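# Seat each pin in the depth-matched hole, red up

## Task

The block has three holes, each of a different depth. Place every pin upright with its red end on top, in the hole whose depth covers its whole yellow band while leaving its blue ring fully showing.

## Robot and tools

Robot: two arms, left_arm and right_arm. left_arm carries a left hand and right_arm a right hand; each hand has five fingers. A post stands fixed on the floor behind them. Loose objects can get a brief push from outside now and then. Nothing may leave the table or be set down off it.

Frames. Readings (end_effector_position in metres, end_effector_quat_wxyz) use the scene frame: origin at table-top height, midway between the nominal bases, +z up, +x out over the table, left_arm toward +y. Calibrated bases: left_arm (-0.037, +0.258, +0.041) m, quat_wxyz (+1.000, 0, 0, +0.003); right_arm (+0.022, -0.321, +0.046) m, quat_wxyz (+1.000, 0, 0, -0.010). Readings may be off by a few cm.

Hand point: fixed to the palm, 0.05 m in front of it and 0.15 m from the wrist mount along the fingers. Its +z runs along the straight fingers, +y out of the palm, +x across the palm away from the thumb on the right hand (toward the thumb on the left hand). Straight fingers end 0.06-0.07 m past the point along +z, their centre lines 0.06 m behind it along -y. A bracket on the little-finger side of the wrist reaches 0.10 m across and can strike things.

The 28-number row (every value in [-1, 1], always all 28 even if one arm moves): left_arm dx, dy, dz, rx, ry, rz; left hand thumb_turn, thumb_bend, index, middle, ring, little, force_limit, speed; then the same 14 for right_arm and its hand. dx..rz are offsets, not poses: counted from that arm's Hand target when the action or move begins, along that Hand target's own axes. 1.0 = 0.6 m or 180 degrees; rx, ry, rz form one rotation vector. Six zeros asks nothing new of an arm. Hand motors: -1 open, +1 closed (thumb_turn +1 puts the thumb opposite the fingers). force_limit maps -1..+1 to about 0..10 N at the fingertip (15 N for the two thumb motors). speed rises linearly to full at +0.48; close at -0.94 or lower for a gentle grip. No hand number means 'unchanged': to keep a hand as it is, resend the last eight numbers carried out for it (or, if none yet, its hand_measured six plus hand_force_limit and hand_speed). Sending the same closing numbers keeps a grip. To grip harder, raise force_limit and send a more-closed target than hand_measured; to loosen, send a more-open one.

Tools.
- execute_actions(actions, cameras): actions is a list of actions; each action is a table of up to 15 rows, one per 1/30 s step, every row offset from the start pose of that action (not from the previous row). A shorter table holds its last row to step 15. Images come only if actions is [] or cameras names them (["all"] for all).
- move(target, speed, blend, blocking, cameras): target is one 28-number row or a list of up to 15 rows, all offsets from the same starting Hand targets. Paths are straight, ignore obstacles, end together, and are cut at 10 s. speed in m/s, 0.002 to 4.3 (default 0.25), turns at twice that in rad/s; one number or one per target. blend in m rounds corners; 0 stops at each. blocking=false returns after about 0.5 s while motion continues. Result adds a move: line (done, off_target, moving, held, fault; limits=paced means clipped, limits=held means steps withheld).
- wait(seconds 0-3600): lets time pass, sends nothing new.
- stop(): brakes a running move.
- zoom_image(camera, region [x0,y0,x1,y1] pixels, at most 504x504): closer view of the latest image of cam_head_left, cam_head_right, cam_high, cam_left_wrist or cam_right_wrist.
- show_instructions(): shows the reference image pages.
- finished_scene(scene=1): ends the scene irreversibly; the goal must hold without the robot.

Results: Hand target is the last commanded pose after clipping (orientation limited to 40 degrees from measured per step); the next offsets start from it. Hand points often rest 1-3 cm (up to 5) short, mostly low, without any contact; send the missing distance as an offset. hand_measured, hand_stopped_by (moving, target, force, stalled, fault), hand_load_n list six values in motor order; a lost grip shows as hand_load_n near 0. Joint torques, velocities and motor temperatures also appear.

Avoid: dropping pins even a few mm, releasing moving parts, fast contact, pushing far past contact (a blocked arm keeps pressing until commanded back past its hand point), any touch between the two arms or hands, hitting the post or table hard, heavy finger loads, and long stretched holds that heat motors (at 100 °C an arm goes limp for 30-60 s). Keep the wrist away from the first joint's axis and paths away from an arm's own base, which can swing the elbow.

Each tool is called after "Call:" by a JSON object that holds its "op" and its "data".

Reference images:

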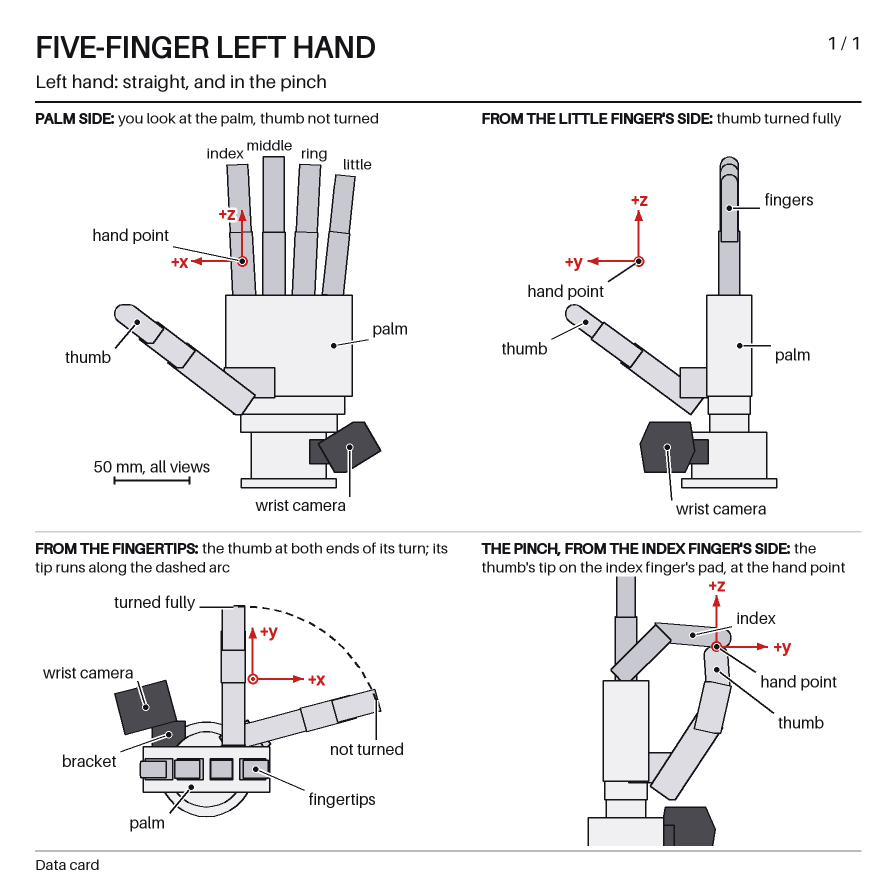

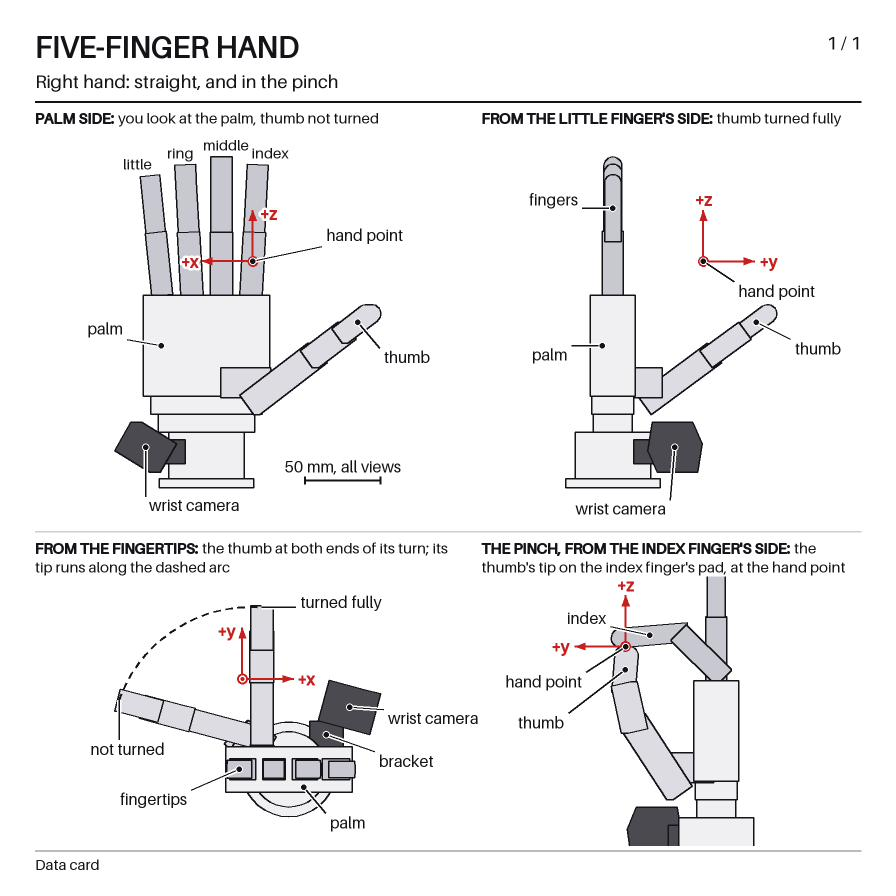

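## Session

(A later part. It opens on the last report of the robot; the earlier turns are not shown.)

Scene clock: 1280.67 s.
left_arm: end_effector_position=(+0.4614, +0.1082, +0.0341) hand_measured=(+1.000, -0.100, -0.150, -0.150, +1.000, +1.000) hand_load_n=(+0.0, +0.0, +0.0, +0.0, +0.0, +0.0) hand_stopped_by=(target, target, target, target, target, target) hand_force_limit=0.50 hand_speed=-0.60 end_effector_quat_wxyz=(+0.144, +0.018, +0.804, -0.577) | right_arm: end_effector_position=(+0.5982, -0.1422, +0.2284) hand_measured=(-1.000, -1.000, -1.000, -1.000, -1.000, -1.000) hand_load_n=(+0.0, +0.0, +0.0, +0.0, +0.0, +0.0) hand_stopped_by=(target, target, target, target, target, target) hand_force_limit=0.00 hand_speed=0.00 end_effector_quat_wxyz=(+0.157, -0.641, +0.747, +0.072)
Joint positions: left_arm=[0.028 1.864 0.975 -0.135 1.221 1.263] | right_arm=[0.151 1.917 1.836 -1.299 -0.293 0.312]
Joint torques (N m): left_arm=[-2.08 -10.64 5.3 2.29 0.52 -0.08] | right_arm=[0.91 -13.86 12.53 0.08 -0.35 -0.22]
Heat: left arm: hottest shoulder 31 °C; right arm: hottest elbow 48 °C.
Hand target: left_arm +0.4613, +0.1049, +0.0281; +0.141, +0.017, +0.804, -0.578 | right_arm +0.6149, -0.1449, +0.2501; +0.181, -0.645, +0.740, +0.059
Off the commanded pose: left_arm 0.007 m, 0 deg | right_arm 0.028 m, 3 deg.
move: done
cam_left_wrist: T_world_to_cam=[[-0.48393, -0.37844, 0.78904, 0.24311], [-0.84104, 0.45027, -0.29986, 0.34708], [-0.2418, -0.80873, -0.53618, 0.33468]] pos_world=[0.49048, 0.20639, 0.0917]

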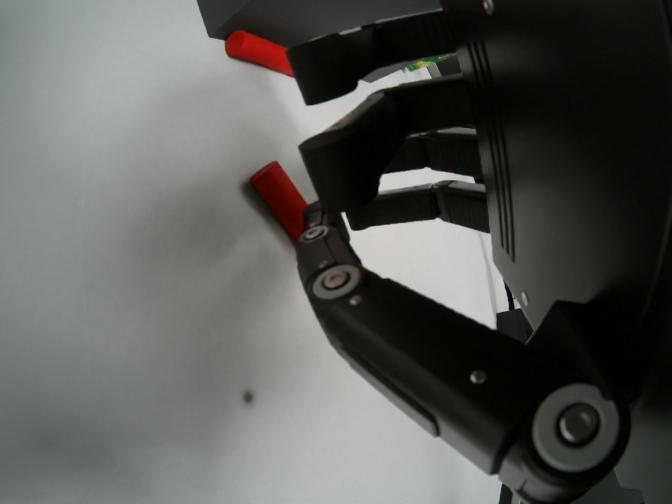

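Call:
{"op": "move", "data": {"target": [0.01234,0.01328,0.0047,0,0,0,1,-0.10,-0.15,-0.15,1,1,0.5,-0.6,0,0,0,0,0,0,-1,-1,-1,-1,-1,-1,0,0.0], "speed": 0.02, "cameras": ["cam_left_wrist"]}}

Call:
{"op": "zoom_image", "data": {"camera": "cam_left_wrist", "region": [160, 80, 440, 360]}}

Scene clock: 1283.43 s.
left_arm: end_effector_position=(+0.4574, +0.1081, +0.0249) hand_measured=(+1.000, -0.100, -0.150, -0.150, +1.000, +1.000) hand_load_n=(+0.0, +0.0, +0.0, +0.0, +0.0, +0.0) hand_stopped_by=(target, target, target, target, target, target) hand_force_limit=0.50 hand_speed=-0.60 end_effector_quat_wxyz=(+0.145, +0.018, +0.804, -0.577) | right_arm: end_effector_position=(+0.5982, -0.1422, +0.2284) hand_measured=(-1.000, -1.000, -1.000, -1.000, -1.000, -1.000) hand_load_n=(+0.0, -0.5, +0.0, +0.0, +0.0, +0.0) hand_stopped_by=(target, target, target, target, target, target) hand_force_limit=0.00 hand_speed=0.00 end_effector_quat_wxyz=(+0.157, -0.641, +0.747, +0.072)
Joint positions: left_arm=[0.028 1.876 0.957 -0.098 1.22 1.258] | right_arm=[0.151 1.917 1.836 -1.299 -0.293 0.312]
Joint torques (N m): left_arm=[-2.14 -10.4 5.01 2.47 0.52 -0.05] | right_arm=[0.79 -13.86 12.6 0.03 -0.36 -0.24]
Heat: left arm: hottest shoulder 32 °C; right arm: hottest elbow 48 °C.
Hand target: left_arm +0.4563, +0.1039, +0.0181; +0.141, +0.017, +0.804, -0.578 | right_arm +0.6149, -0.1449, +0.2501; +0.181, -0.645, +0.740, +0.059
Off the commanded pose: left_arm 0.008 m, 0 deg | right_arm 0.028 m, 3 deg.
move: done
cam_left_wrist: T_world_to_cam=[[-0.48448, -0.3799, 0.78801, 0.24881], [-0.84149, 0.4486, -0.30109, 0.34132], [-0.23911, -0.80897, -0.53701, 0.32755]] pos_world=[0.48608, 0.20639, 0.0826]

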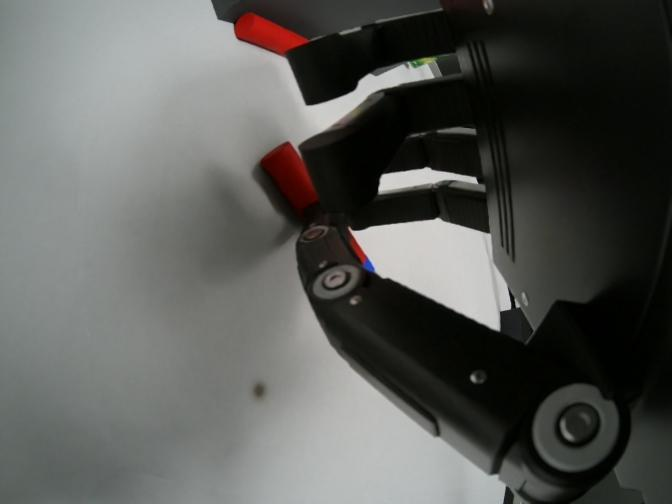

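Scaled by 1.800 from the camera's image (finer frame: 960x720).

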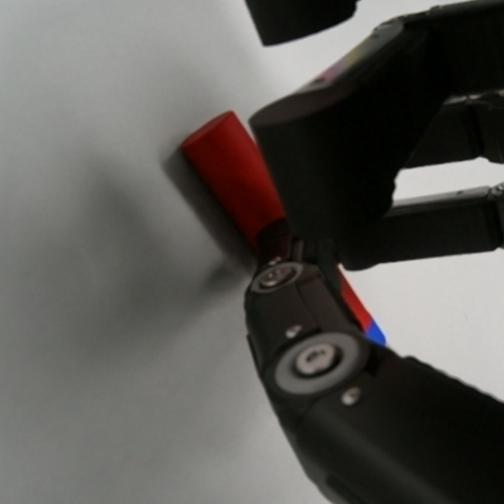

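Call:
{"op": "move", "data": {"target": [0.0021,0.0077,0.0024,0,0,0,1,-0.10,-0.15,-0.15,1,1,0.5,-0.6,0,0,0,0,0,0,-1,-1,-1,-1,-1,-1,0,0.0], "speed": 0.02}}

Scene clock: 1284.93 s.
left_arm: end_effector_position=(+0.4584, +0.1079, +0.0244) hand_measured=(+1.000, -0.100, -0.150, -0.150, +1.000, +1.000) hand_load_n=(+0.0, +0.0, +0.0, +0.0, +0.0, +0.0) hand_stopped_by=(target, target, target, target, target, target) hand_force_limit=0.50 hand_speed=-0.60 end_effector_quat_wxyz=(+0.147, +0.018, +0.803, -0.577) | right_arm: end_effector_position=(+0.5982, -0.1422, +0.2284) hand_measured=(-1.000, -1.000, -1.000, -1.000, -1.000, -1.000) hand_load_n=(+0.0, +0.0, +0.0, +0.0, +0.0, +0.0) hand_stopped_by=(target, target, target, target, target, target) hand_force_limit=0.00 hand_speed=0.00 end_effector_quat_wxyz=(+0.157, -0.641, +0.747, +0.072)
Joint positions: left_arm=[0.028 1.879 0.957 -0.087 1.221 1.253] | right_arm=[0.151 1.917 1.836 -1.299 -0.293 0.312]
Joint torques (N m): left_arm=[-1.96 -10.64 4.92 2.35 0.45 -0.02] | right_arm=[0.79 -13.86 12.52 0.09 -0.37 -0.24]
Heat: left arm: hottest shoulder 32 °C; right arm: hottest elbow 48 °C.
Hand target: left_arm +0.4562, +0.1039, +0.0131; +0.141, +0.017, +0.804, -0.578 | right_arm +0.6149, -0.1449, +0.2501; +0.181, -0.645, +0.740, +0.059
Off the commanded pose: left_arm 0.012 m, 1 deg | right_arm 0.028 m, 3 deg.
move: off_target (left_arm)

Call:
{"op": "move", "data": {"target": [0.0021,0.0077,0.0024,0,0,0,1,-0.10,-0.15,-0.15,1,1,0.5,-0.6,0,0,0,0,0,0,-1,-1,-1,-1,-1,-1,0,0.0], "speed": 0.02, "cameras": ["cam_left_wrist"]}}

Scene clock: 1286.53 s.
left_arm: end_effector_position=(+0.4598, +0.1075, +0.0237) hand_measured=(+1.000, -0.100, -0.150, -0.150, +1.000, +1.000) hand_load_n=(+0.0, +0.0, +0.0, -0.5, +0.0, +0.0) hand_stopped_by=(target, target, target, target, target, target) hand_force_limit=0.50 hand_speed=-0.60 end_effector_quat_wxyz=(+0.150, +0.021, +0.801, -0.579) | right_arm: end_effector_position=(+0.5982, -0.1422, +0.2284) hand_measured=(-1.000, -1.000, -1.000, -1.000, -1.000, -1.000) hand_load_n=(+0.0, +0.0, +0.0, +0.0, +0.0, +0.0) hand_stopped_by=(target, target, target, target, target, target) hand_force_limit=0.00 hand_speed=0.00 end_effector_quat_wxyz=(+0.157, -0.641, +0.747, +0.072)
Joint positions: left_arm=[0.028 1.884 0.957 -0.073 1.226 1.252] | right_arm=[0.151 1.917 1.836 -1.299 -0.293 0.312]
Joint torques (N m): left_arm=[-2.9 -9.52 4.68 2.36 0.18 0] | right_arm=[0.91 -13.8 12.52 0.08 -0.35 -0.24]
Heat: left arm: hottest shoulder 32 °C; right arm: hottest elbow 48 °C.
Hand target: left_arm +0.4562, +0.1039, +0.0081; +0.141, +0.017, +0.804, -0.578 | right_arm +0.6149, -0.1449, +0.2501; +0.181, -0.645, +0.740, +0.059
Off the commanded pose: left_arm 0.016 m, 1 deg | right_arm 0.028 m, 3 deg.
move: off_target (left_arm)
cam_left_wrist: T_world_to_cam=[[-0.49399, -0.37453, 0.78466, 0.25458], [-0.83732, 0.44805, -0.31328, 0.34173], [-0.23424, -0.81177, -0.53494, 0.3249]] pos_world=[0.488, 0.20598, 0.08109]

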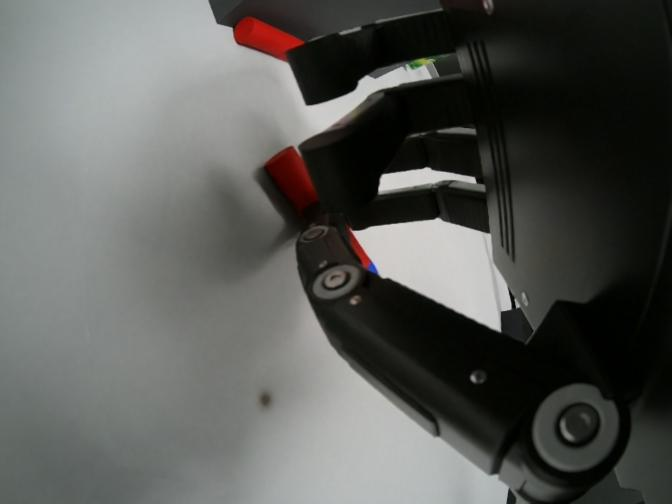

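Call:
{"op": "move", "data": {"target": [-0.00844,-0.0551,-0.0184,-0.00823,-0.0309,-0.0098,1,-0.10,-0.15,-0.15,1,1,0.5,-0.6,0,0,0,0,0,0,-1,-1,-1,-1,-1,-1,0,0.0], "speed": 0.05}}

Call:
{"op": "move", "data": {"target": [0,0,0,0,0,0,1,-0.24,-0.06,-0.10,1,1,0.5,-0.6,0,0,0,0,0,0,-1,-1,-1,-1,-1,-1,0,0.0], "speed": 0.05, "cameras": ["cam_left_wrist"]}}

Call:
{"op": "zoom_image", "data": {"camera": "cam_left_wrist", "region": [160, 80, 440, 360]}}

Scene clock: 1292.47 s.
left_arm: end_effector_position=(+0.4509, +0.1110, +0.0333) hand_measured=(+1.000, -0.100, -0.150, -0.150, +1.000, +1.000) hand_load_n=(+0.0, +0.0, +0.0, +0.0, +0.0, +0.0) hand_stopped_by=(target, target, target, target, target, target) hand_force_limit=0.50 hand_speed=-0.60 end_effector_quat_wxyz=(+0.164, -0.036, +0.806, -0.567) | right_arm: end_effector_position=(+0.5982, -0.1422, +0.2284) hand_measured=(-1.000, -1.000, -1.000, -1.000, -1.000, -1.000) hand_load_n=(+0.0, +0.0, +0.0, +0.0, +0.0, +0.0) hand_stopped_by=(target, target, target, target, target, target) hand_force_limit=0.00 hand_speed=0.00 end_effector_quat_wxyz=(+0.157, -0.641, +0.747, +0.072)
Joint positions: left_arm=[0.028 1.818 0.861 0.121 1.151 1.026] | right_arm=[0.151 1.917 1.836 -1.299 -0.293 0.312]
Joint torques (N m): left_arm=[-2.37 -12.51 4.94 2.66 0.4 -0.09] | right_arm=[0.73 -13.86 12.53 0.09 -0.37 -0.24]
Heat: left arm: hottest shoulder 32 °C; right arm: hottest elbow 48 °C.
Hand target: left_arm +0.4525, +0.1040, +0.0431; +0.172, -0.025, +0.803, -0.570 | right_arm +0.6149, -0.1449, +0.2501; +0.181, -0.645, +0.740, +0.059
Off the commanded pose: left_arm 0.012 m, 2 deg | right_arm 0.028 m, 3 deg.
move: off_target (left_arm)

Scene clock: 1293.30 s.
left_arm: end_effector_position=(+0.4509, +0.1110, +0.0333) hand_measured=(+1.000, -0.240, -0.060, -0.100, +1.000, +1.000) hand_load_n=(+0.0, +0.0, +0.0, +0.0, +0.0, +0.0) hand_stopped_by=(target, target, target, target, target, target) hand_force_limit=0.50 hand_speed=-0.60 end_effector_quat_wxyz=(+0.164, -0.036, +0.806, -0.567) | right_arm: end_effector_position=(+0.5982, -0.1422, +0.2284) hand_measured=(-1.000, -1.000, -1.000, -1.000, -1.000, -1.000) hand_load_n=(+0.0, +0.0, +0.0, +0.0, +0.0, +0.0) hand_stopped_by=(target, target, target, target, target, target) hand_force_limit=0.00 hand_speed=0.00 end_effector_quat_wxyz=(+0.157, -0.641, +0.747, +0.072)
Joint positions: left_arm=[0.028 1.818 0.861 0.121 1.151 1.026] | right_arm=[0.151 1.917 1.836 -1.299 -0.293 0.312]
Joint torques (N m): left_arm=[-2.84 -12.63 4.89 2.67 0.38 -0.08] | right_arm=[0.85 -13.74 12.53 0.09 -0.35 -0.23]
Heat: left arm: hottest shoulder 32 °C; right arm: hottest elbow 48 °C.
Hand target: left_arm +0.4525, +0.1040, +0.0431; +0.172, -0.025, +0.803, -0.570 | right_arm +0.6149, -0.1449, +0.2501; +0.181, -0.645, +0.740, +0.059
Off the commanded pose: left_arm 0.012 m, 2 deg | right_arm 0.028 m, 3 deg.
move: done
cam_left_wrist: T_world_to_cam=[[-0.4138, -0.43083, 0.80197, 0.21352], [-0.8952, 0.3527, -0.27243, 0.371], [-0.16548, -0.83065, -0.53163, 0.30185]] pos_world=[0.47042, 0.21187, 0.09031]

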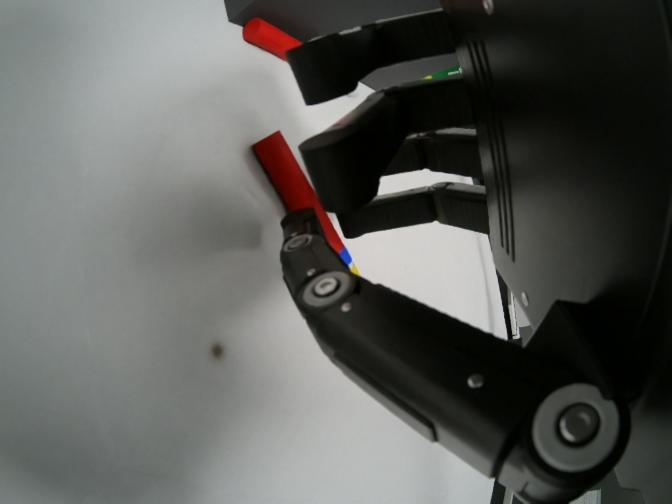

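Scaled by 1.800 from the camera's image (finer frame: 960x720).

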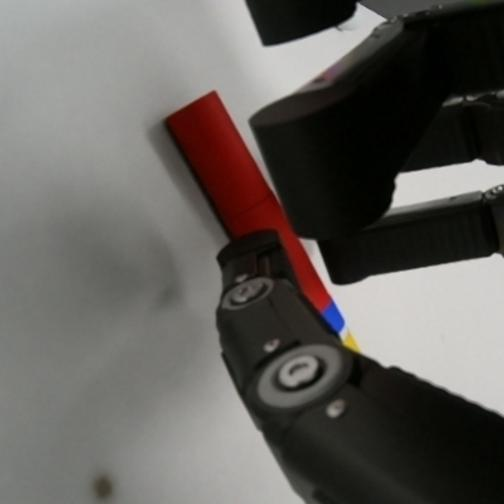

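Call:
{"op": "move", "data": {"target": [0.0038,0.01262,0.01398,0,0,0,1,-0.24,-0.06,-0.10,1,1,0.5,-0.6,0,0,0,0,0,0,-1,-1,-1,-1,-1,-1,0,0.0], "speed": 0.03, "cameras": ["cam_left_wrist"]}}

Call:
{"op": "zoom_image", "data": {"camera": "cam_left_wrist", "region": [160, 80, 440, 360]}}

Scene clock: 1295.77 s.
left_arm: end_effector_position=(+0.4553, +0.1072, +0.0351) hand_measured=(+1.000, -0.240, -0.060, -0.100, +1.000, +1.000) hand_load_n=(+0.0, +0.0, +0.0, +0.0, +0.5, +0.0) hand_stopped_by=(target, target, target, target, target, target) hand_force_limit=0.50 hand_speed=-0.60 end_effector_quat_wxyz=(+0.174, -0.031, +0.804, -0.567) | right_arm: end_effector_position=(+0.5982, -0.1422, +0.2284) hand_measured=(-1.000, -1.000, -1.000, -1.000, -1.000, -1.000) hand_load_n=(+0.0, -0.5, +0.0, +0.0, +0.0, +0.0) hand_stopped_by=(target, target, target, target, target, target) hand_force_limit=0.00 hand_speed=0.00 end_effector_quat_wxyz=(+0.157, -0.641, +0.747, +0.072)
Joint positions: left_arm=[0.019 1.818 0.857 0.169 1.142 1.005] | right_arm=[0.151 1.917 1.836 -1.299 -0.293 0.312]
Joint torques (N m): left_arm=[-3.25 -10.4 5.03 2.76 0.36 -0.11] | right_arm=[0.79 -13.51 12.52 0.08 -0.34 -0.23]
Heat: left arm: hottest shoulder 32 °C; right arm: hottest elbow 48 °C.
Hand target: left_arm +0.4540, +0.0985, +0.0331; +0.172, -0.025, +0.803, -0.570 | right_arm +0.6149, -0.1449, +0.2501; +0.181, -0.645, +0.740, +0.059
Off the commanded pose: left_arm 0.009 m, 1 deg | right_arm 0.028 m, 3 deg.
move: done
cam_left_wrist: T_world_to_cam=[[-0.43086, -0.43341, 0.79153, 0.22055], [-0.88985, 0.34991, -0.29279, 0.37544], [-0.15007, -0.83049, -0.53643, 0.29351]] pos_world=[0.47316, 0.20797, 0.0928]

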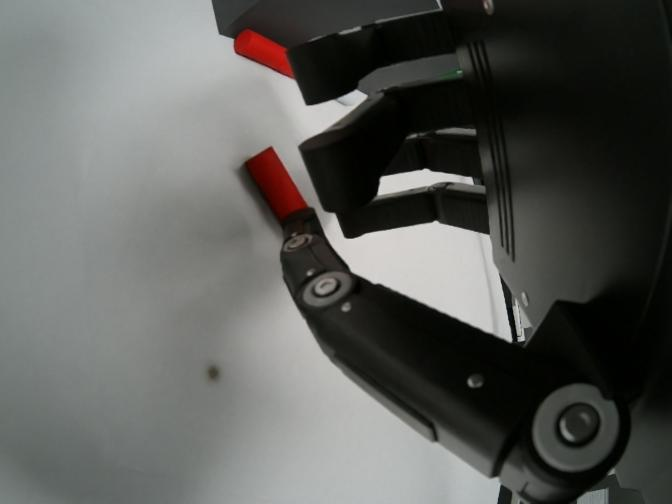

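Scaled by 1.800 from the camera's image (finer frame: 960x720).

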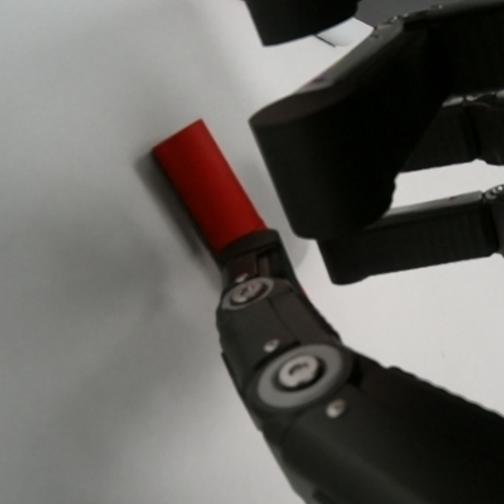

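Call:
{"op": "move", "data": {"target": [0.00257,0.01567,0.00535,0,0,0,1,-0.24,-0.06,-0.10,1,1,0.5,-0.6,0,0,0,0,0,0,-1,-1,-1,-1,-1,-1,0,0.0], "speed": 0.02}}

Scene clock: 1297.77 s.
left_arm: end_effector_position=(+0.4572, +0.1088, +0.0274) hand_measured=(+1.000, -0.240, -0.060, -0.100, +1.000, +1.000) hand_load_n=(+0.0, +0.0, +0.0, +0.0, +0.0, +0.0) hand_stopped_by=(target, target, target, target, target, target) hand_force_limit=0.50 hand_speed=-0.60 end_effector_quat_wxyz=(+0.177, -0.031, +0.804, -0.567) | right_arm: end_effector_position=(+0.5982, -0.1422, +0.2284) hand_measured=(-1.000, -1.000, -1.000, -1.000, -1.000, -1.000) hand_load_n=(+0.0, +0.0, +0.0, +0.0, +0.0, +0.0) hand_stopped_by=(target, target, target, target, target, target) hand_force_limit=0.00 hand_speed=0.00 end_effector_quat_wxyz=(+0.157, -0.641, +0.747, +0.072)
Joint positions: left_arm=[0.022 1.839 0.857 0.195 1.142 1.005] | right_arm=[0.151 1.917 1.836 -1.299 -0.293 0.312]
Joint torques (N m): left_arm=[-3.37 -10.05 4.97 2.65 0.32 -0.05] | right_arm=[0.79 -13.92 12.55 0.1 -0.36 -0.24]
Heat: left arm: hottest shoulder 32 °C; right arm: hottest elbow 48 °C.
Hand target: left_arm +0.4550, +0.0985, +0.0231; +0.172, -0.025, +0.803, -0.570 | right_arm +0.6149, -0.1449, +0.2501; +0.181, -0.645, +0.740, +0.059
Off the commanded pose: left_arm 0.011 m, 1 deg | right_arm 0.028 m, 3 deg.
move: off_target (left_arm)

Call:
{"op": "move", "data": {"target": [0.0025,0.0092,0.0029,0,0,0,1,-0.24,-0.06,-0.10,1,1,0.5,-0.6,0,0,0,0,0,0,-1,-1,-1,-1,-1,-1,0,0.0], "speed": 0.02, "cameras": ["cam_left_wrist"]}}

Call:
{"op": "zoom_image", "data": {"camera": "cam_left_wrist", "region": [160, 80, 440, 360]}}

Scene clock: 1299.27 s.
left_arm: end_effector_position=(+0.4586, +0.1086, +0.0249) hand_measured=(+1.000, -0.240, -0.060, -0.100, +1.000, +1.000) hand_load_n=(+0.0, +0.0, +0.0, +0.0, +0.0, +0.0) hand_stopped_by=(target, target, target, target, target, target) hand_force_limit=0.50 hand_speed=-0.60 end_effector_quat_wxyz=(+0.180, -0.029, +0.803, -0.567) | right_arm: end_effector_position=(+0.5982, -0.1422, +0.2284) hand_measured=(-1.000, -1.000, -1.000, -1.000, -1.000, -1.000) hand_load_n=(+0.0, +0.0, +0.0, +0.0, +0.0, +0.0) hand_stopped_by=(target, target, target, target, target, target) hand_force_limit=0.00 hand_speed=0.00 end_effector_quat_wxyz=(+0.157, -0.641, +0.747, +0.072)
Joint positions: left_arm=[0.022 1.848 0.857 0.212 1.143 1.003] | right_arm=[0.151 1.917 1.836 -1.299 -0.293 0.312]
Joint torques (N m): left_arm=[-2.84 -9.99 4.81 2.67 0.33 -0.06] | right_arm=[0.73 -13.68 12.56 0.09 -0.35 -0.24]
Heat: left arm: hottest shoulder 32 °C; right arm: hottest elbow 48 °C.
Hand target: left_arm +0.4550, +0.0985, +0.0171; +0.172, -0.025, +0.803, -0.570 | right_arm +0.6149, -0.1449, +0.2501; +0.181, -0.645, +0.740, +0.059
Off the commanded pose: left_arm 0.013 m, 1 deg | right_arm 0.028 m, 3 deg.
move: off_target (left_arm)
cam_left_wrist: T_world_to_cam=[[-0.43846, -0.43345, 0.78732, 0.23428], [-0.88743, 0.3474, -0.30295, 0.3743], [-0.14219, -0.83152, -0.53698, 0.28616]] pos_world=[0.47558, 0.20947, 0.0826]

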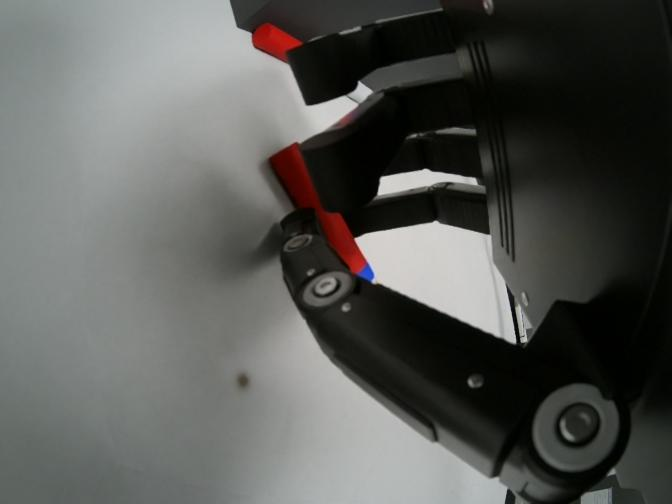

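Scaled by 1.800 from the camera's image (finer frame: 960x720).

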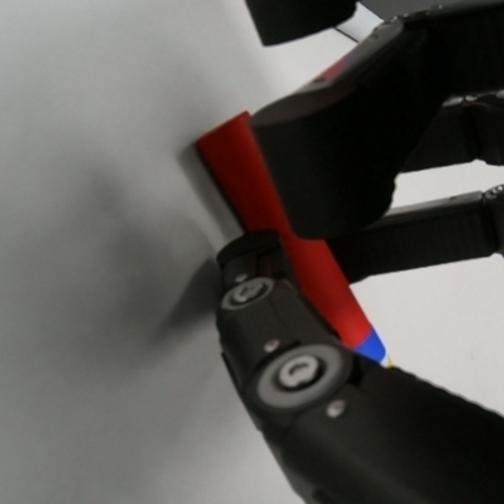

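Call:
{"op": "move", "data": {"target": [0.0020,0.0064,0.0023,0,0,0,1,-0.24,0.08,0.04,1,1,-0.3,-0.94,0,0,0,0,0,0,-1,-1,-1,-1,-1,-1,0,0.0], "speed": 0.02}}

Scene clock: 1301.17 s.
left_arm: end_effector_position=(+0.4587, +0.1016, +0.0246) hand_measured=(+1.000, -0.240, +0.080, +0.040, +1.000, +1.000) hand_load_n=(+0.0, +0.0, +0.0, +1.5, +0.0, +0.0) hand_stopped_by=(target, target, target, target, target, target) hand_force_limit=-0.30 hand_speed=-0.94 end_effector_quat_wxyz=(+0.180, -0.019, +0.802, -0.569) | right_arm: end_effector_position=(+0.5982, -0.1422, +0.2284) hand_measured=(-1.000, -1.000, -1.000, -1.000, -1.000, -1.000) hand_load_n=(+0.0, +0.0, +0.0, +0.0, +0.0, +0.0) hand_stopped_by=(target, target, target, target, target, target) hand_force_limit=0.00 hand_speed=0.00 end_effector_quat_wxyz=(+0.157, -0.641, +0.747, +0.072)
Joint positions: left_arm=[0.008 1.853 0.857 0.23 1.145 1.002] | right_arm=[0.151 1.917 1.836 -1.299 -0.293 0.312]
Joint torques (N m): left_arm=[-2.67 -9.88 4.66 2.28 0.25 -0.03] | right_arm=[0.79 -13.92 12.52 0.09 -0.35 -0.25]
Heat: left arm: hottest shoulder 32 °C; right arm: hottest elbow 48 °C.
Hand target: left_arm +0.4549, +0.0983, +0.0128; +0.172, -0.025, +0.803, -0.570 | right_arm +0.6149, -0.1449, +0.2501; +0.181, -0.645, +0.740, +0.059
Off the commanded pose: left_arm 0.013 m, 1 deg | right_arm 0.028 m, 3 deg.
move: off_target (left_arm)

Call:
{"op": "wait", "data": {"seconds": 0.1, "cameras": ["cam_left_wrist"]}}

Call:
{"op": "zoom_image", "data": {"camera": "cam_left_wrist", "region": [160, 80, 440, 360]}}

Scene clock: 1301.63 s.
left_arm: end_effector_position=(+0.4587, +0.1016, +0.0246) hand_measured=(+1.000, -0.240, +0.080, +0.040, +1.000, +1.000) hand_load_n=(+0.0, +0.0, +0.0, +1.5, +0.0, +0.0) hand_stopped_by=(target, target, target, target, target, target) hand_force_limit=-0.30 hand_speed=-0.94 end_effector_quat_wxyz=(+0.180, -0.019, +0.802, -0.569) | right_arm: end_effector_position=(+0.5982, -0.1422, +0.2284) hand_measured=(-1.000, -1.000, -1.000, -1.000, -1.000, -1.000) hand_load_n=(+0.0, +0.0, +0.0, +0.0, +0.0, +0.0) hand_stopped_by=(target, target, target, target, target, target) hand_force_limit=0.00 hand_speed=0.00 end_effector_quat_wxyz=(+0.157, -0.641, +0.747, +0.072)
Joint positions: left_arm=[0.008 1.853 0.857 0.23 1.145 1.002] | right_arm=[0.151 1.917 1.836 -1.299 -0.293 0.312]
Joint torques (N m): left_arm=[-2.84 -9.88 4.86 2.45 0.27 0] | right_arm=[0.79 -13.45 12.53 0.14 -0.35 -0.23]
Heat: left arm: hottest shoulder 32 °C; right arm: hottest elbow 48 °C.
Hand target: left_arm +0.4549, +0.0983, +0.0128; +0.172, -0.025, +0.803, -0.570 | right_arm +0.6149, -0.1449, +0.2501; +0.181, -0.645, +0.740, +0.059
Off the commanded pose: left_arm 0.013 m, 1 deg | right_arm 0.028 m, 3 deg.
wait: 0.10 s; at rest from the start
cam_left_wrist: T_world_to_cam=[[-0.4544, -0.42605, 0.7823, 0.23825], [-0.87848, 0.35983, -0.31431, 0.3716], [-0.14758, -0.83007, -0.53778, 0.2826]] pos_world=[0.47642, 0.20237, 0.0824]

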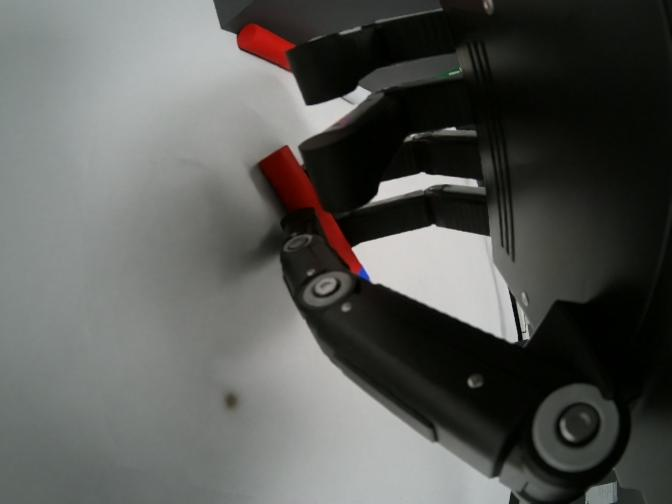

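Scaled by 1.800 from the camera's image (finer frame: 960x720).

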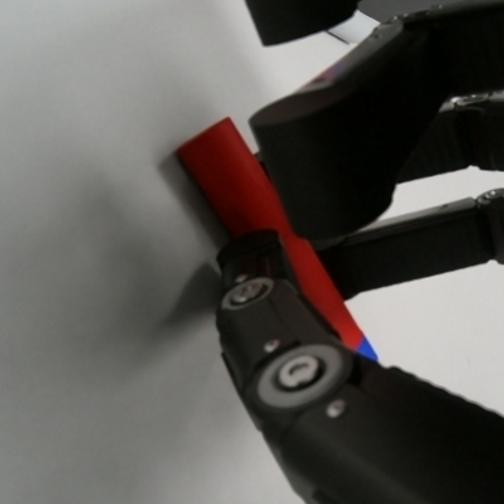

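Call:
{"op": "move", "data": {"target": [0,0,0,0,0,0,1,-0.24,0.30,0.30,1,1,-0.3,-0.94,0,0,0,0,0,0,-1,-1,-1,-1,-1,-1,0,0.0], "speed": 0.02, "cameras": ["cam_left_wrist"]}}

Call:
{"op": "zoom_image", "data": {"camera": "cam_left_wrist", "region": [160, 80, 440, 360]}}

Scene clock: 1303.50 s.
left_arm: end_effector_position=(+0.4587, +0.1016, +0.0246) hand_measured=(+1.000, -0.240, +0.140, +0.090, +1.000, +1.000) hand_load_n=(-0.5, +3.5, +3.5, +2.5, -0.5, +0.0) hand_stopped_by=(target, target, force, force, target, target) hand_force_limit=-0.30 hand_speed=-0.94 end_effector_quat_wxyz=(+0.180, -0.019, +0.802, -0.569) | right_arm: end_effector_position=(+0.5982, -0.1422, +0.2284) hand_measured=(-1.000, -1.000, -1.000, -1.000, -1.000, -1.000) hand_load_n=(+0.0, +0.0, +0.0, +0.0, +0.0, +0.0) hand_stopped_by=(target, target, target, target, target, target) hand_force_limit=0.00 hand_speed=0.00 end_effector_quat_wxyz=(+0.157, -0.641, +0.747, +0.072)
Joint positions: left_arm=[0.008 1.853 0.857 0.23 1.145 1.002] | right_arm=[0.151 1.917 1.836 -1.299 -0.293 0.312]
Joint torques (N m): left_arm=[-2.49 -9.64 4.75 2.33 0.26 -0.04] | right_arm=[0.73 -13.8 12.51 0.06 -0.35 -0.23]
Heat: left arm: hottest shoulder 32 °C; right arm: hottest elbow 48 °C.
Hand target: left_arm +0.4549, +0.0983, +0.0128; +0.172, -0.025, +0.803, -0.570 | right_arm +0.6149, -0.1449, +0.2501; +0.181, -0.645, +0.740, +0.059
Off the commanded pose: left_arm 0.013 m, 1 deg | right_arm 0.028 m, 3 deg.
move: done
cam_left_wrist: T_world_to_cam=[[-0.4544, -0.42605, 0.7823, 0.23825], [-0.87848, 0.35983, -0.31431, 0.3716], [-0.14758, -0.83007, -0.53778, 0.2826]] pos_world=[0.47642, 0.20237, 0.0824]

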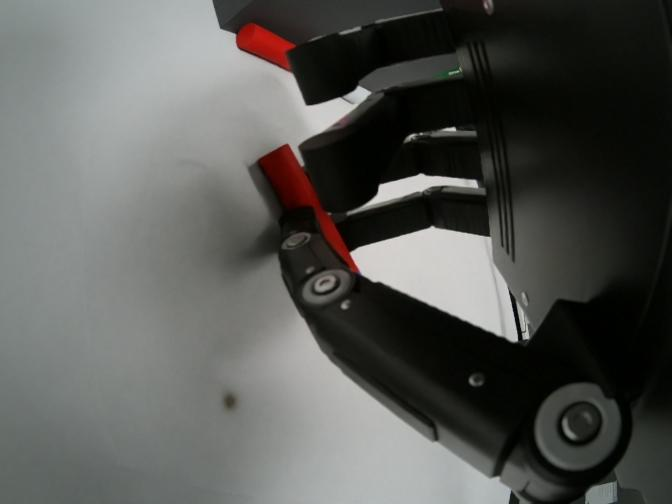

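Scaled by 1.800 from the camera's image (finer frame: 960x720).

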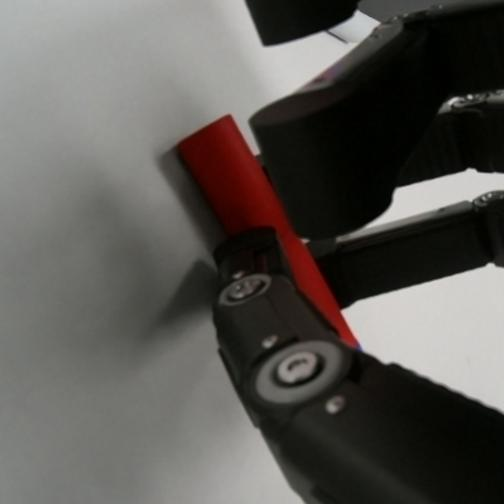

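Call:
{"op": "move", "data": {"target": [[0.0016,0.0062,0.0019,0,0,0,1,-0.24,0.30,0.30,1,1,-0.3,-0.94,0,0,0,0,0,0,-1,-1,-1,-1,-1,-1,0,0.0],[0.0016,0.0062,0.0019,0,0,0,1,-0.24,0.31,0.31,1,1,0.7,-0.96,0,0,0,0,0,0,-1,-1,-1,-1,-1,-1,0,0.0]], "speed": 0.01}}

Scene clock: 1305.97 s.
left_arm: end_effector_position=(+0.4591, +0.1010, +0.0245) hand_measured=(+1.000, -0.242, +0.164, +0.116, +1.000, +1.000) hand_load_n=(+0.0, +10.0, +8.5, +10.0, +0.0, +0.0) hand_stopped_by=(target, target, force, force, target, target) hand_force_limit=0.70 hand_speed=-0.96 end_effector_quat_wxyz=(+0.181, -0.018, +0.800, -0.571) | right_arm: end_effector_position=(+0.5982, -0.1422, +0.2284) hand_measured=(-1.000, -1.000, -1.000, -1.000, -1.000, -1.000) hand_load_n=(-0.5, +0.0, +0.0, +0.0, +0.0, +0.0) hand_stopped_by=(target, target, target, target, target, target) hand_force_limit=0.00 hand_speed=0.00 end_effector_quat_wxyz=(+0.157, -0.641, +0.747, +0.072)
Joint positions: left_arm=[0.008 1.856 0.857 0.24 1.149 0.999] | right_arm=[0.151 1.917 1.836 -1.299 -0.293 0.312]
Joint torques (N m): left_arm=[-2.84 -9.05 4.53 2.37 0.11 0] | right_arm=[0.73 -13.8 12.51 0.1 -0.34 -0.23]
Heat: left arm: hottest shoulder 32 °C; right arm: hottest elbow 48 °C.
Hand target: left_arm +0.4549, +0.0983, +0.0088; +0.172, -0.025, +0.803, -0.570 | right_arm +0.6149, -0.1449, +0.2501; +0.181, -0.645, +0.740, +0.059
Off the commanded pose: left_arm 0.016 m, 1 deg | right_arm 0.028 m, 3 deg.
move: off_target (left_arm); target 2's new numbers were sent with left_arm's hand 0.017 m and 1 deg from that target

Call:
{"op": "move", "data": {"target": [-0.0041,-0.0154,-0.0048,0,0,0,1,-0.24,0.31,0.31,1,1,0.7,-0.96,0,0,0,0,0,0,-1,-1,-1,-1,-1,-1,0,0.0], "speed": 0.01}}

Call:
{"op": "move", "data": {"target": [-0.0041,-0.0154,-0.0048,0,0,0,1,-0.24,0.31,0.31,1,1,0.7,-0.96,0,0,0,0,0,0,-1,-1,-1,-1,-1,-1,0,0.0], "speed": 0.01}}

Scene clock: 1307.83 s.
left_arm: end_effector_position=(+0.4591, +0.1010, +0.0245) hand_measured=(+1.000, -0.242, +0.164, +0.116, +1.000, +1.000) hand_load_n=(+0.0, +10.0, +8.5, +9.5, +0.0, +0.0) hand_stopped_by=(target, target, force, force, target, target) hand_force_limit=0.70 hand_speed=-0.96 end_effector_quat_wxyz=(+0.181, -0.018, +0.800, -0.571) | right_arm: end_effector_position=(+0.5982, -0.1422, +0.2284) hand_measured=(-1.000, -1.000, -1.000, -1.000, -1.000, -1.000) hand_load_n=(+0.0, +0.0, +0.0, +0.0, +0.0, +0.0) hand_stopped_by=(target, target, target, target, target, target) hand_force_limit=0.00 hand_speed=0.00 end_effector_quat_wxyz=(+0.157, -0.641, +0.747, +0.072)
Joint positions: left_arm=[0.008 1.856 0.857 0.24 1.149 0.999] | right_arm=[0.151 1.917 1.836 -1.299 -0.293 0.312]
Joint torques (N m): left_arm=[-2.67 -10.46 4.83 1.32 0.12 -0.05] | right_arm=[0.79 -13.51 12.51 0.1 -0.35 -0.23]
Heat: left arm: hottest shoulder 32 °C; right arm: hottest elbow 48 °C.
Hand target: left_arm +0.4549, +0.0983, +0.0188; +0.172, -0.025, +0.803, -0.570 | right_arm +0.6149, -0.1449, +0.2501; +0.181, -0.645, +0.740, +0.059
Off the commanded pose: left_arm 0.008 m, 1 deg | right_arm 0.028 m, 3 deg.
move: done

Scene clock: 1309.37 s.
left_arm: end_effector_position=(+0.4577, +0.1016, +0.0257) hand_measured=(+1.000, -0.242, +0.164, +0.116, +1.000, +1.000) hand_load_n=(+0.0, +10.5, +9.0, +8.5, +0.0, +0.0) hand_stopped_by=(target, target, force, force, target, target) hand_force_limit=0.70 hand_speed=-0.96 end_effector_quat_wxyz=(+0.179, -0.020, +0.802, -0.569) | right_arm: end_effector_position=(+0.5982, -0.1422, +0.2284) hand_measured=(-1.000, -1.000, -1.000, -1.000, -1.000, -1.000) hand_load_n=(+0.0, +0.0, +0.0, +0.0, +0.0, +0.0) hand_stopped_by=(target, target, target, target, target, target) hand_force_limit=0.00 hand_speed=0.00 end_effector_quat_wxyz=(+0.157, -0.641, +0.747, +0.072)
Joint positions: left_arm=[0.008 1.848 0.857 0.22 1.145 1.005] | right_arm=[0.151 1.917 1.836 -1.299 -0.293 0.312]
Joint torques (N m): left_arm=[-2.67 -11.99 4.9 1.22 0.21 -0.05] | right_arm=[0.85 -13.74 12.53 0.08 -0.36 -0.25]
Heat: left arm: hottest shoulder 32 °C; right arm: hottest elbow 48 °C.
Hand target: left_arm +0.4549, +0.0982, +0.0288; +0.172, -0.025, +0.803, -0.570 | right_arm +0.6149, -0.1449, +0.2501; +0.181, -0.645, +0.740, +0.059
Off the commanded pose: left_arm 0.005 m, 1 deg | right_arm 0.028 m, 3 deg.
move: done

Call:
{"op": "move", "data": {"target": [-0.0025,-0.0092,-0.0029,0,0,0,1,-0.24,0.31,0.31,1,1,0.7,-0.96,0,0,0,0,0,0,-1,-1,-1,-1,-1,-1,0,0.0], "speed": 0.01, "cameras": ["cam_left_wrist","cam_right_wrist"]}}

Scene clock: 1311.00 s.
left_arm: end_effector_position=(+0.4550, +0.1019, +0.0256) hand_measured=(+1.000, -0.242, +0.164, +0.116, +1.000, +1.000) hand_load_n=(+0.5, +10.5, +8.5, +8.0, +0.0, +0.0) hand_stopped_by=(target, target, force, force, target, target) hand_force_limit=0.70 hand_speed=-0.96 end_effector_quat_wxyz=(+0.173, -0.025, +0.804, -0.568) | right_arm: end_effector_position=(+0.5982, -0.1422, +0.2284) hand_measured=(-1.000, -1.000, -1.000, -1.000, -1.000, -1.000) hand_load_n=(+0.0, +0.0, +0.0, +0.0, +0.5, +0.0) hand_stopped_by=(target, target, target, target, target, target) hand_force_limit=0.00 hand_speed=0.00 end_effector_quat_wxyz=(+0.157, -0.641, +0.747, +0.072)
Joint positions: left_arm=[0.008 1.844 0.857 0.198 1.142 1.005] | right_arm=[0.151 1.917 1.836 -1.299 -0.293 0.312]
Joint torques (N m): left_arm=[-2.67 -12.98 5.19 1.37 0.33 -0.02] | right_arm=[0.85 -13.74 12.49 0.08 -0.36 -0.24]
Heat: left arm: hottest shoulder 32 °C; right arm: hottest elbow 48 °C.
Hand target: left_arm +0.4549, +0.0982, +0.0348; +0.172, -0.025, +0.803, -0.570 | right_arm +0.6149, -0.1449, +0.2501; +0.181, -0.645, +0.740, +0.059
Off the commanded pose: left_arm 0.010 m, 0 deg | right_arm 0.028 m, 3 deg.
move: done
cam_left_wrist: T_world_to_cam=[[-0.43793, -0.42881, 0.79015, 0.22853], [-0.88512, 0.35954, -0.29545, 0.37113], [-0.1574, -0.82876, -0.537, 0.28719]] pos_world=[0.47378, 0.20258, 0.0833]
cam_right_wrist: T_world_to_cam=[[-0.97006, -0.0836, -0.22803, 0.62524], [-0.2226, 0.68158, 0.69706, 0.07315], [0.09715, 0.72695, -0.67978, 0.31928]] pos_world=[0.59179, -0.22969, 0.30863]

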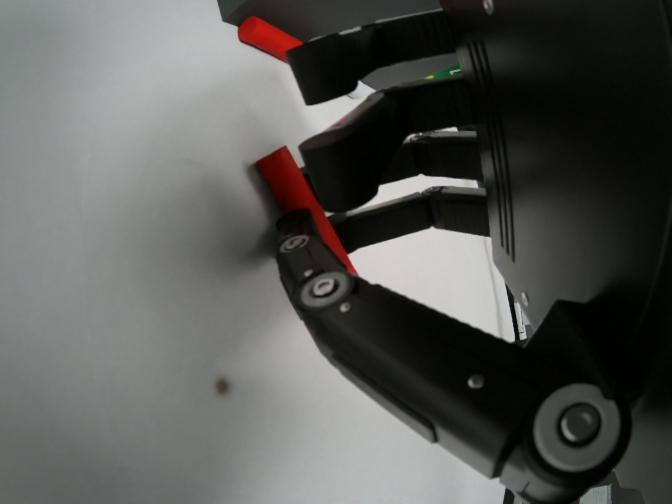

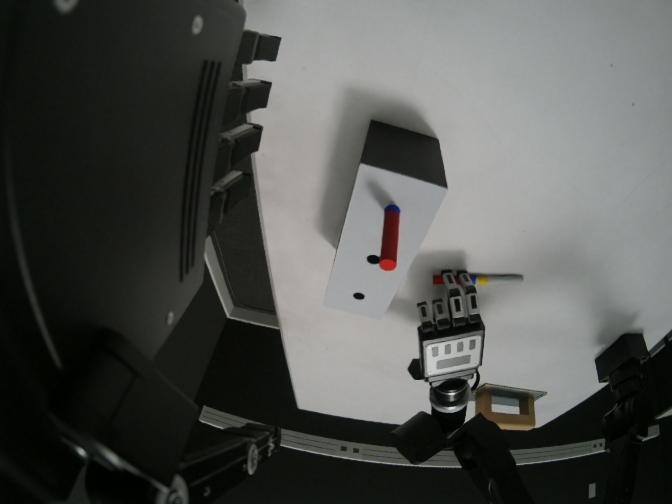

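Call:
{"op": "move", "data": {"target": [-0.0025,-0.0092,-0.0029,0,0,0,1,-0.24,0.31,0.31,1,1,0.7,-0.96,0,0,0,0,0,0,-1,-1,-1,-1,-1,-1,0,0.0], "speed": 0.01, "cameras": ["cam_left_wrist"]}}

Scene clock: 1312.93 s.
left_arm: end_effector_position=(+0.4552, +0.1057, +0.0317) hand_measured=(+1.000, -0.240, +0.166, +0.118, +1.000, +1.000) hand_load_n=(+0.0, +0.0, +0.0, +0.0, +0.0, +0.0) hand_stopped_by=(target, target, force, force, target, target) hand_force_limit=0.70 hand_speed=-0.96 end_effector_quat_wxyz=(+0.173, -0.032, +0.805, -0.567) | right_arm: end_effector_position=(+0.5982, -0.1422, +0.2284) hand_measured=(-1.000, -1.000, -1.000, -1.000, -1.000, -1.000) hand_load_n=(+0.0, +0.0, +0.0, +0.0, +0.0, +0.0) hand_stopped_by=(target, target, target, target, target, target) hand_force_limit=0.00 hand_speed=0.00 end_effector_quat_wxyz=(+0.157, -0.641, +0.747, +0.072)
Joint positions: left_arm=[0.016 1.827 0.857 0.18 1.14 0.999] | right_arm=[0.151 1.917 1.836 -1.299 -0.293 0.312]
Joint torques (N m): left_arm=[-2.73 -11.99 5.34 1.39 0.38 -0.05] | right_arm=[0.56 -13.92 12.53 0.08 -0.36 -0.24]
Heat: left arm: hottest shoulder 32 °C; right arm: hottest elbow 48 °C.
Hand target: left_arm +0.4550, +0.0982, +0.0408; +0.172, -0.025, +0.803, -0.570 | right_arm +0.6149, -0.1449, +0.2501; +0.181, -0.645, +0.740, +0.059
Off the commanded pose: left_arm 0.012 m, 1 deg | right_arm 0.028 m, 3 deg.
move: off_target (left_arm)
cam_left_wrist: T_world_to_cam=[[-0.42775, -0.43276, 0.79357, 0.22108], [-0.89097, 0.34984, -0.28947, 0.3753], [-0.15235, -0.83086, -0.53522, 0.29149]] pos_world=[0.47335, 0.20657, 0.0892]

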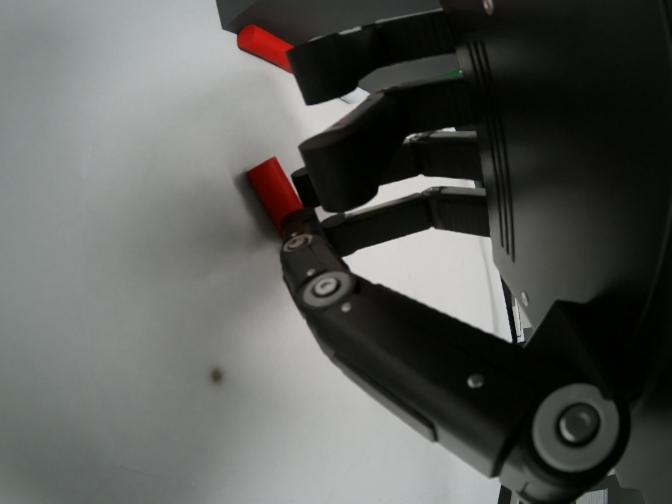

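Call:
{"op": "move", "data": {"target": [-0.0123,-0.0462,-0.0145,0,0,0,1,-0.30,-0.06,-0.10,1,1,0.5,-0.6,0,0,0,0,0,0,-1,-1,-1,-1,-1,-1,0,0.0], "speed": 0.05, "cameras": ["cam_left_wrist"]}}

Call:
{"op": "zoom_image", "data": {"camera": "cam_left_wrist", "region": [160, 80, 440, 360]}}

Scene clock: 1319.30 s.
left_arm: end_effector_position=(+0.4500, +0.1063, +0.0572) hand_measured=(+1.000, -0.300, -0.060, -0.100, +1.000, +1.000) hand_load_n=(+0.0, +0.0, +0.0, +0.0, +0.0, +0.0) hand_stopped_by=(target, target, target, target, target, target) hand_force_limit=0.50 hand_speed=-0.60 end_effector_quat_wxyz=(+0.168, -0.036, +0.806, -0.567) | right_arm: end_effector_position=(+0.5982, -0.1422, +0.2284) hand_measured=(-1.000, -1.000, -1.000, -1.000, -1.000, -1.000) hand_load_n=(-0.5, -0.5, +0.0, +0.0, +0.0, +0.0) hand_stopped_by=(target, target, target, target, target, target) hand_force_limit=0.00 hand_speed=0.00 end_effector_quat_wxyz=(+0.157, -0.641, +0.747, +0.072)
Joint positions: left_arm=[0.017 1.756 0.857 0.097 1.14 0.999] | right_arm=[0.151 1.917 1.836 -1.299 -0.293 0.312]
Joint torques (N m): left_arm=[-2.73 -11.75 7.1 1.39 0.44 -0.04] | right_arm=[0.73 -13.8 12.57 0.03 -0.34 -0.22]
Heat: left arm: hottest shoulder 32 °C; right arm: hottest elbow 48 °C.
Hand target: left_arm +0.4549, +0.0982, +0.0707; +0.172, -0.025, +0.803, -0.570 | right_arm +0.6149, -0.1449, +0.2501; +0.181, -0.645, +0.740, +0.059
Off the commanded pose: left_arm 0.017 m, 1 deg | right_arm 0.028 m, 3 deg.
move: off_target (left_arm)
cam_left_wrist: T_world_to_cam=[[-0.41732, -0.43311, 0.79891, 0.19394], [-0.89497, 0.34844, -0.27861, 0.37906], [-0.1577, -0.83127, -0.53303, 0.30718]] pos_world=[0.46863, 0.20727, 0.11441]

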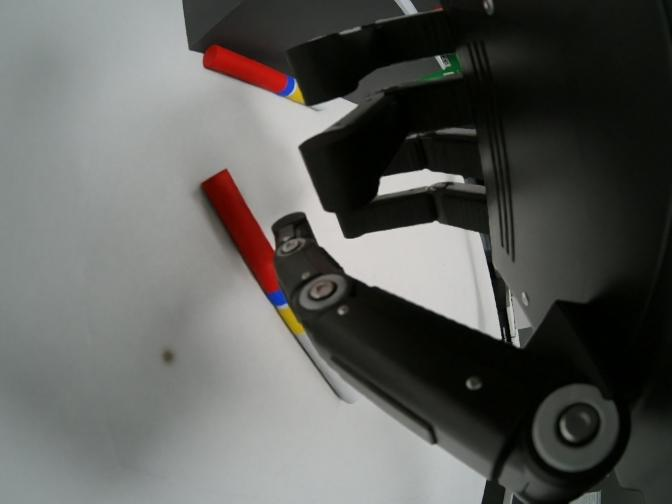

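Scaled by 1.800 from the camera's image (finer frame: 960x720).

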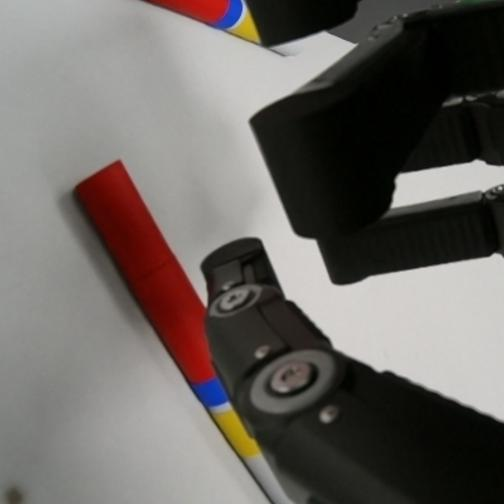

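Call:
{"op": "move", "data": {"target": [-0.0015,0.04109,-0.01467,0.00619,0.02309,0.00727,1,-0.30,-0.06,-0.10,1,1,0.5,-0.6,0,0,0,0,0,0,-1,-1,-1,-1,-1,-1,0,0.0], "speed": 0.05, "cameras": ["cam_left_wrist"]}}

Call:
{"op": "zoom_image", "data": {"camera": "cam_left_wrist", "region": [160, 80, 440, 360]}}

Scene clock: 1322.77 s.
left_arm: end_effector_position=(+0.4392, +0.1100, +0.0448) hand_measured=(+1.000, -0.300, -0.060, -0.100, +1.000, +1.000) hand_load_n=(+0.0, +0.0, +0.0, +0.0, +0.0, +0.0) hand_stopped_by=(target, target, target, target, target, target) hand_force_limit=0.50 hand_speed=-0.60 end_effector_quat_wxyz=(+0.135, -0.004, +0.806, -0.576) | right_arm: end_effector_position=(+0.5982, -0.1422, +0.2284) hand_measured=(-1.000, -1.000, -1.000, -1.000, -1.000, -1.000) hand_load_n=(+0.0, +0.0, +0.0, -0.5, +0.0, +0.0) hand_stopped_by=(target, target, target, target, target, target) hand_force_limit=0.00 hand_speed=0.00 end_effector_quat_wxyz=(+0.157, -0.641, +0.747, +0.072)
Joint positions: left_arm=[0.032 1.799 0.914 -0.133 1.211 1.213] | right_arm=[0.151 1.917 1.836 -1.299 -0.293 0.312]
Joint torques (N m): left_arm=[-0.67 -10.29 8.68 1.1 0.78 0.21] | right_arm=[0.67 -13.98 12.51 0.05 -0.35 -0.23]
Heat: left arm: hottest shoulder 32 °C; right arm: hottest elbow 48 °C.
Hand target: left_arm +0.4570, +0.1150, +0.0508; +0.149, +0.007, +0.804, -0.576 | right_arm +0.6149, -0.1449, +0.2501; +0.181, -0.645, +0.740, +0.059
Off the commanded pose: left_arm 0.019 m, 2 deg | right_arm 0.028 m, 3 deg.
move: off_target (left_arm)
cam_left_wrist: T_world_to_cam=[[-0.44135, -0.38889, 0.80868, 0.2061], [-0.86362, 0.42882, -0.26512, 0.34156], [-0.24367, -0.8154, -0.52511, 0.3375]] pos_world=[0.46818, 0.20888, 0.10111]

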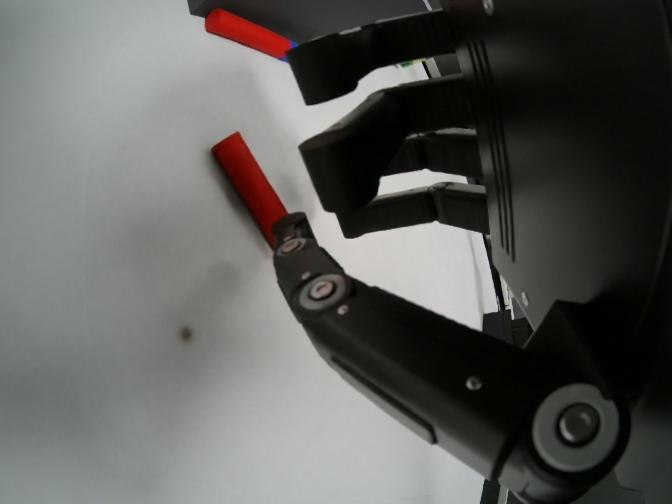

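Scaled by 1.800 from the camera's image (finer frame: 960x720).

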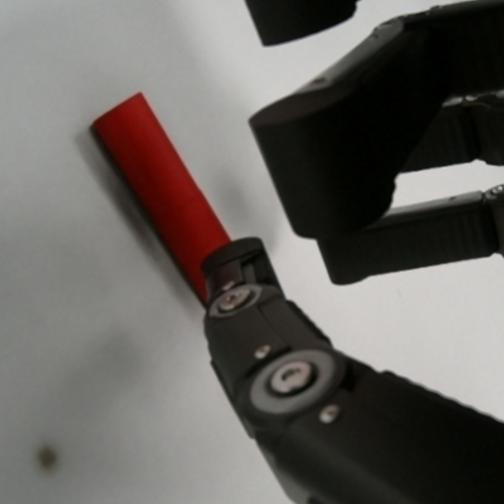

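Call:
{"op": "move", "data": {"target": [-0.015,0.01905,0.00951,0,0,0,1,-0.30,-0.06,-0.10,1,1,0.5,-0.6,0,0,0,0,0,0,-1,-1,-1,-1,-1,-1,0,0.0], "speed": 0.04}}

Scene clock: 1325.23 s.
left_arm: end_effector_position=(+0.4489, +0.1104, +0.0341) hand_measured=(+1.000, -0.300, -0.060, -0.100, +1.000, +1.000) hand_load_n=(+0.0, +0.0, +0.0, +0.0, +0.0, +0.0) hand_stopped_by=(target, target, target, target, target, target) hand_force_limit=0.50 hand_speed=-0.60 end_effector_quat_wxyz=(+0.130, -0.007, +0.807, -0.576) | right_arm: end_effector_position=(+0.5982, -0.1422, +0.2284) hand_measured=(-1.000, -1.000, -1.000, -1.000, -1.000, -1.000) hand_load_n=(+0.0, +0.0, +0.0, +0.0, +0.0, +0.0) hand_stopped_by=(target, target, target, target, target, target) hand_force_limit=0.00 hand_speed=0.00 end_effector_quat_wxyz=(+0.157, -0.641, +0.747, +0.072)
Joint positions: left_arm=[0.032 1.844 0.946 -0.133 1.211 1.215] | right_arm=[0.151 1.917 1.836 -1.299 -0.293 0.312]
Joint torques (N m): left_arm=[-1.14 -11.22 8.66 1.69 0.75 0.24] | right_arm=[0.91 -13.74 12.49 0.08 -0.35 -0.22]
Heat: left arm: hottest shoulder 32 °C; right arm: hottest elbow 48 °C.
Hand target: left_arm +0.4690, +0.1150, +0.0408; +0.149, +0.007, +0.804, -0.576 | right_arm +0.6149, -0.1449, +0.2501; +0.181, -0.645, +0.740, +0.059
Off the commanded pose: left_arm 0.022 m, 3 deg | right_arm 0.028 m, 3 deg.
move: off_target (left_arm)


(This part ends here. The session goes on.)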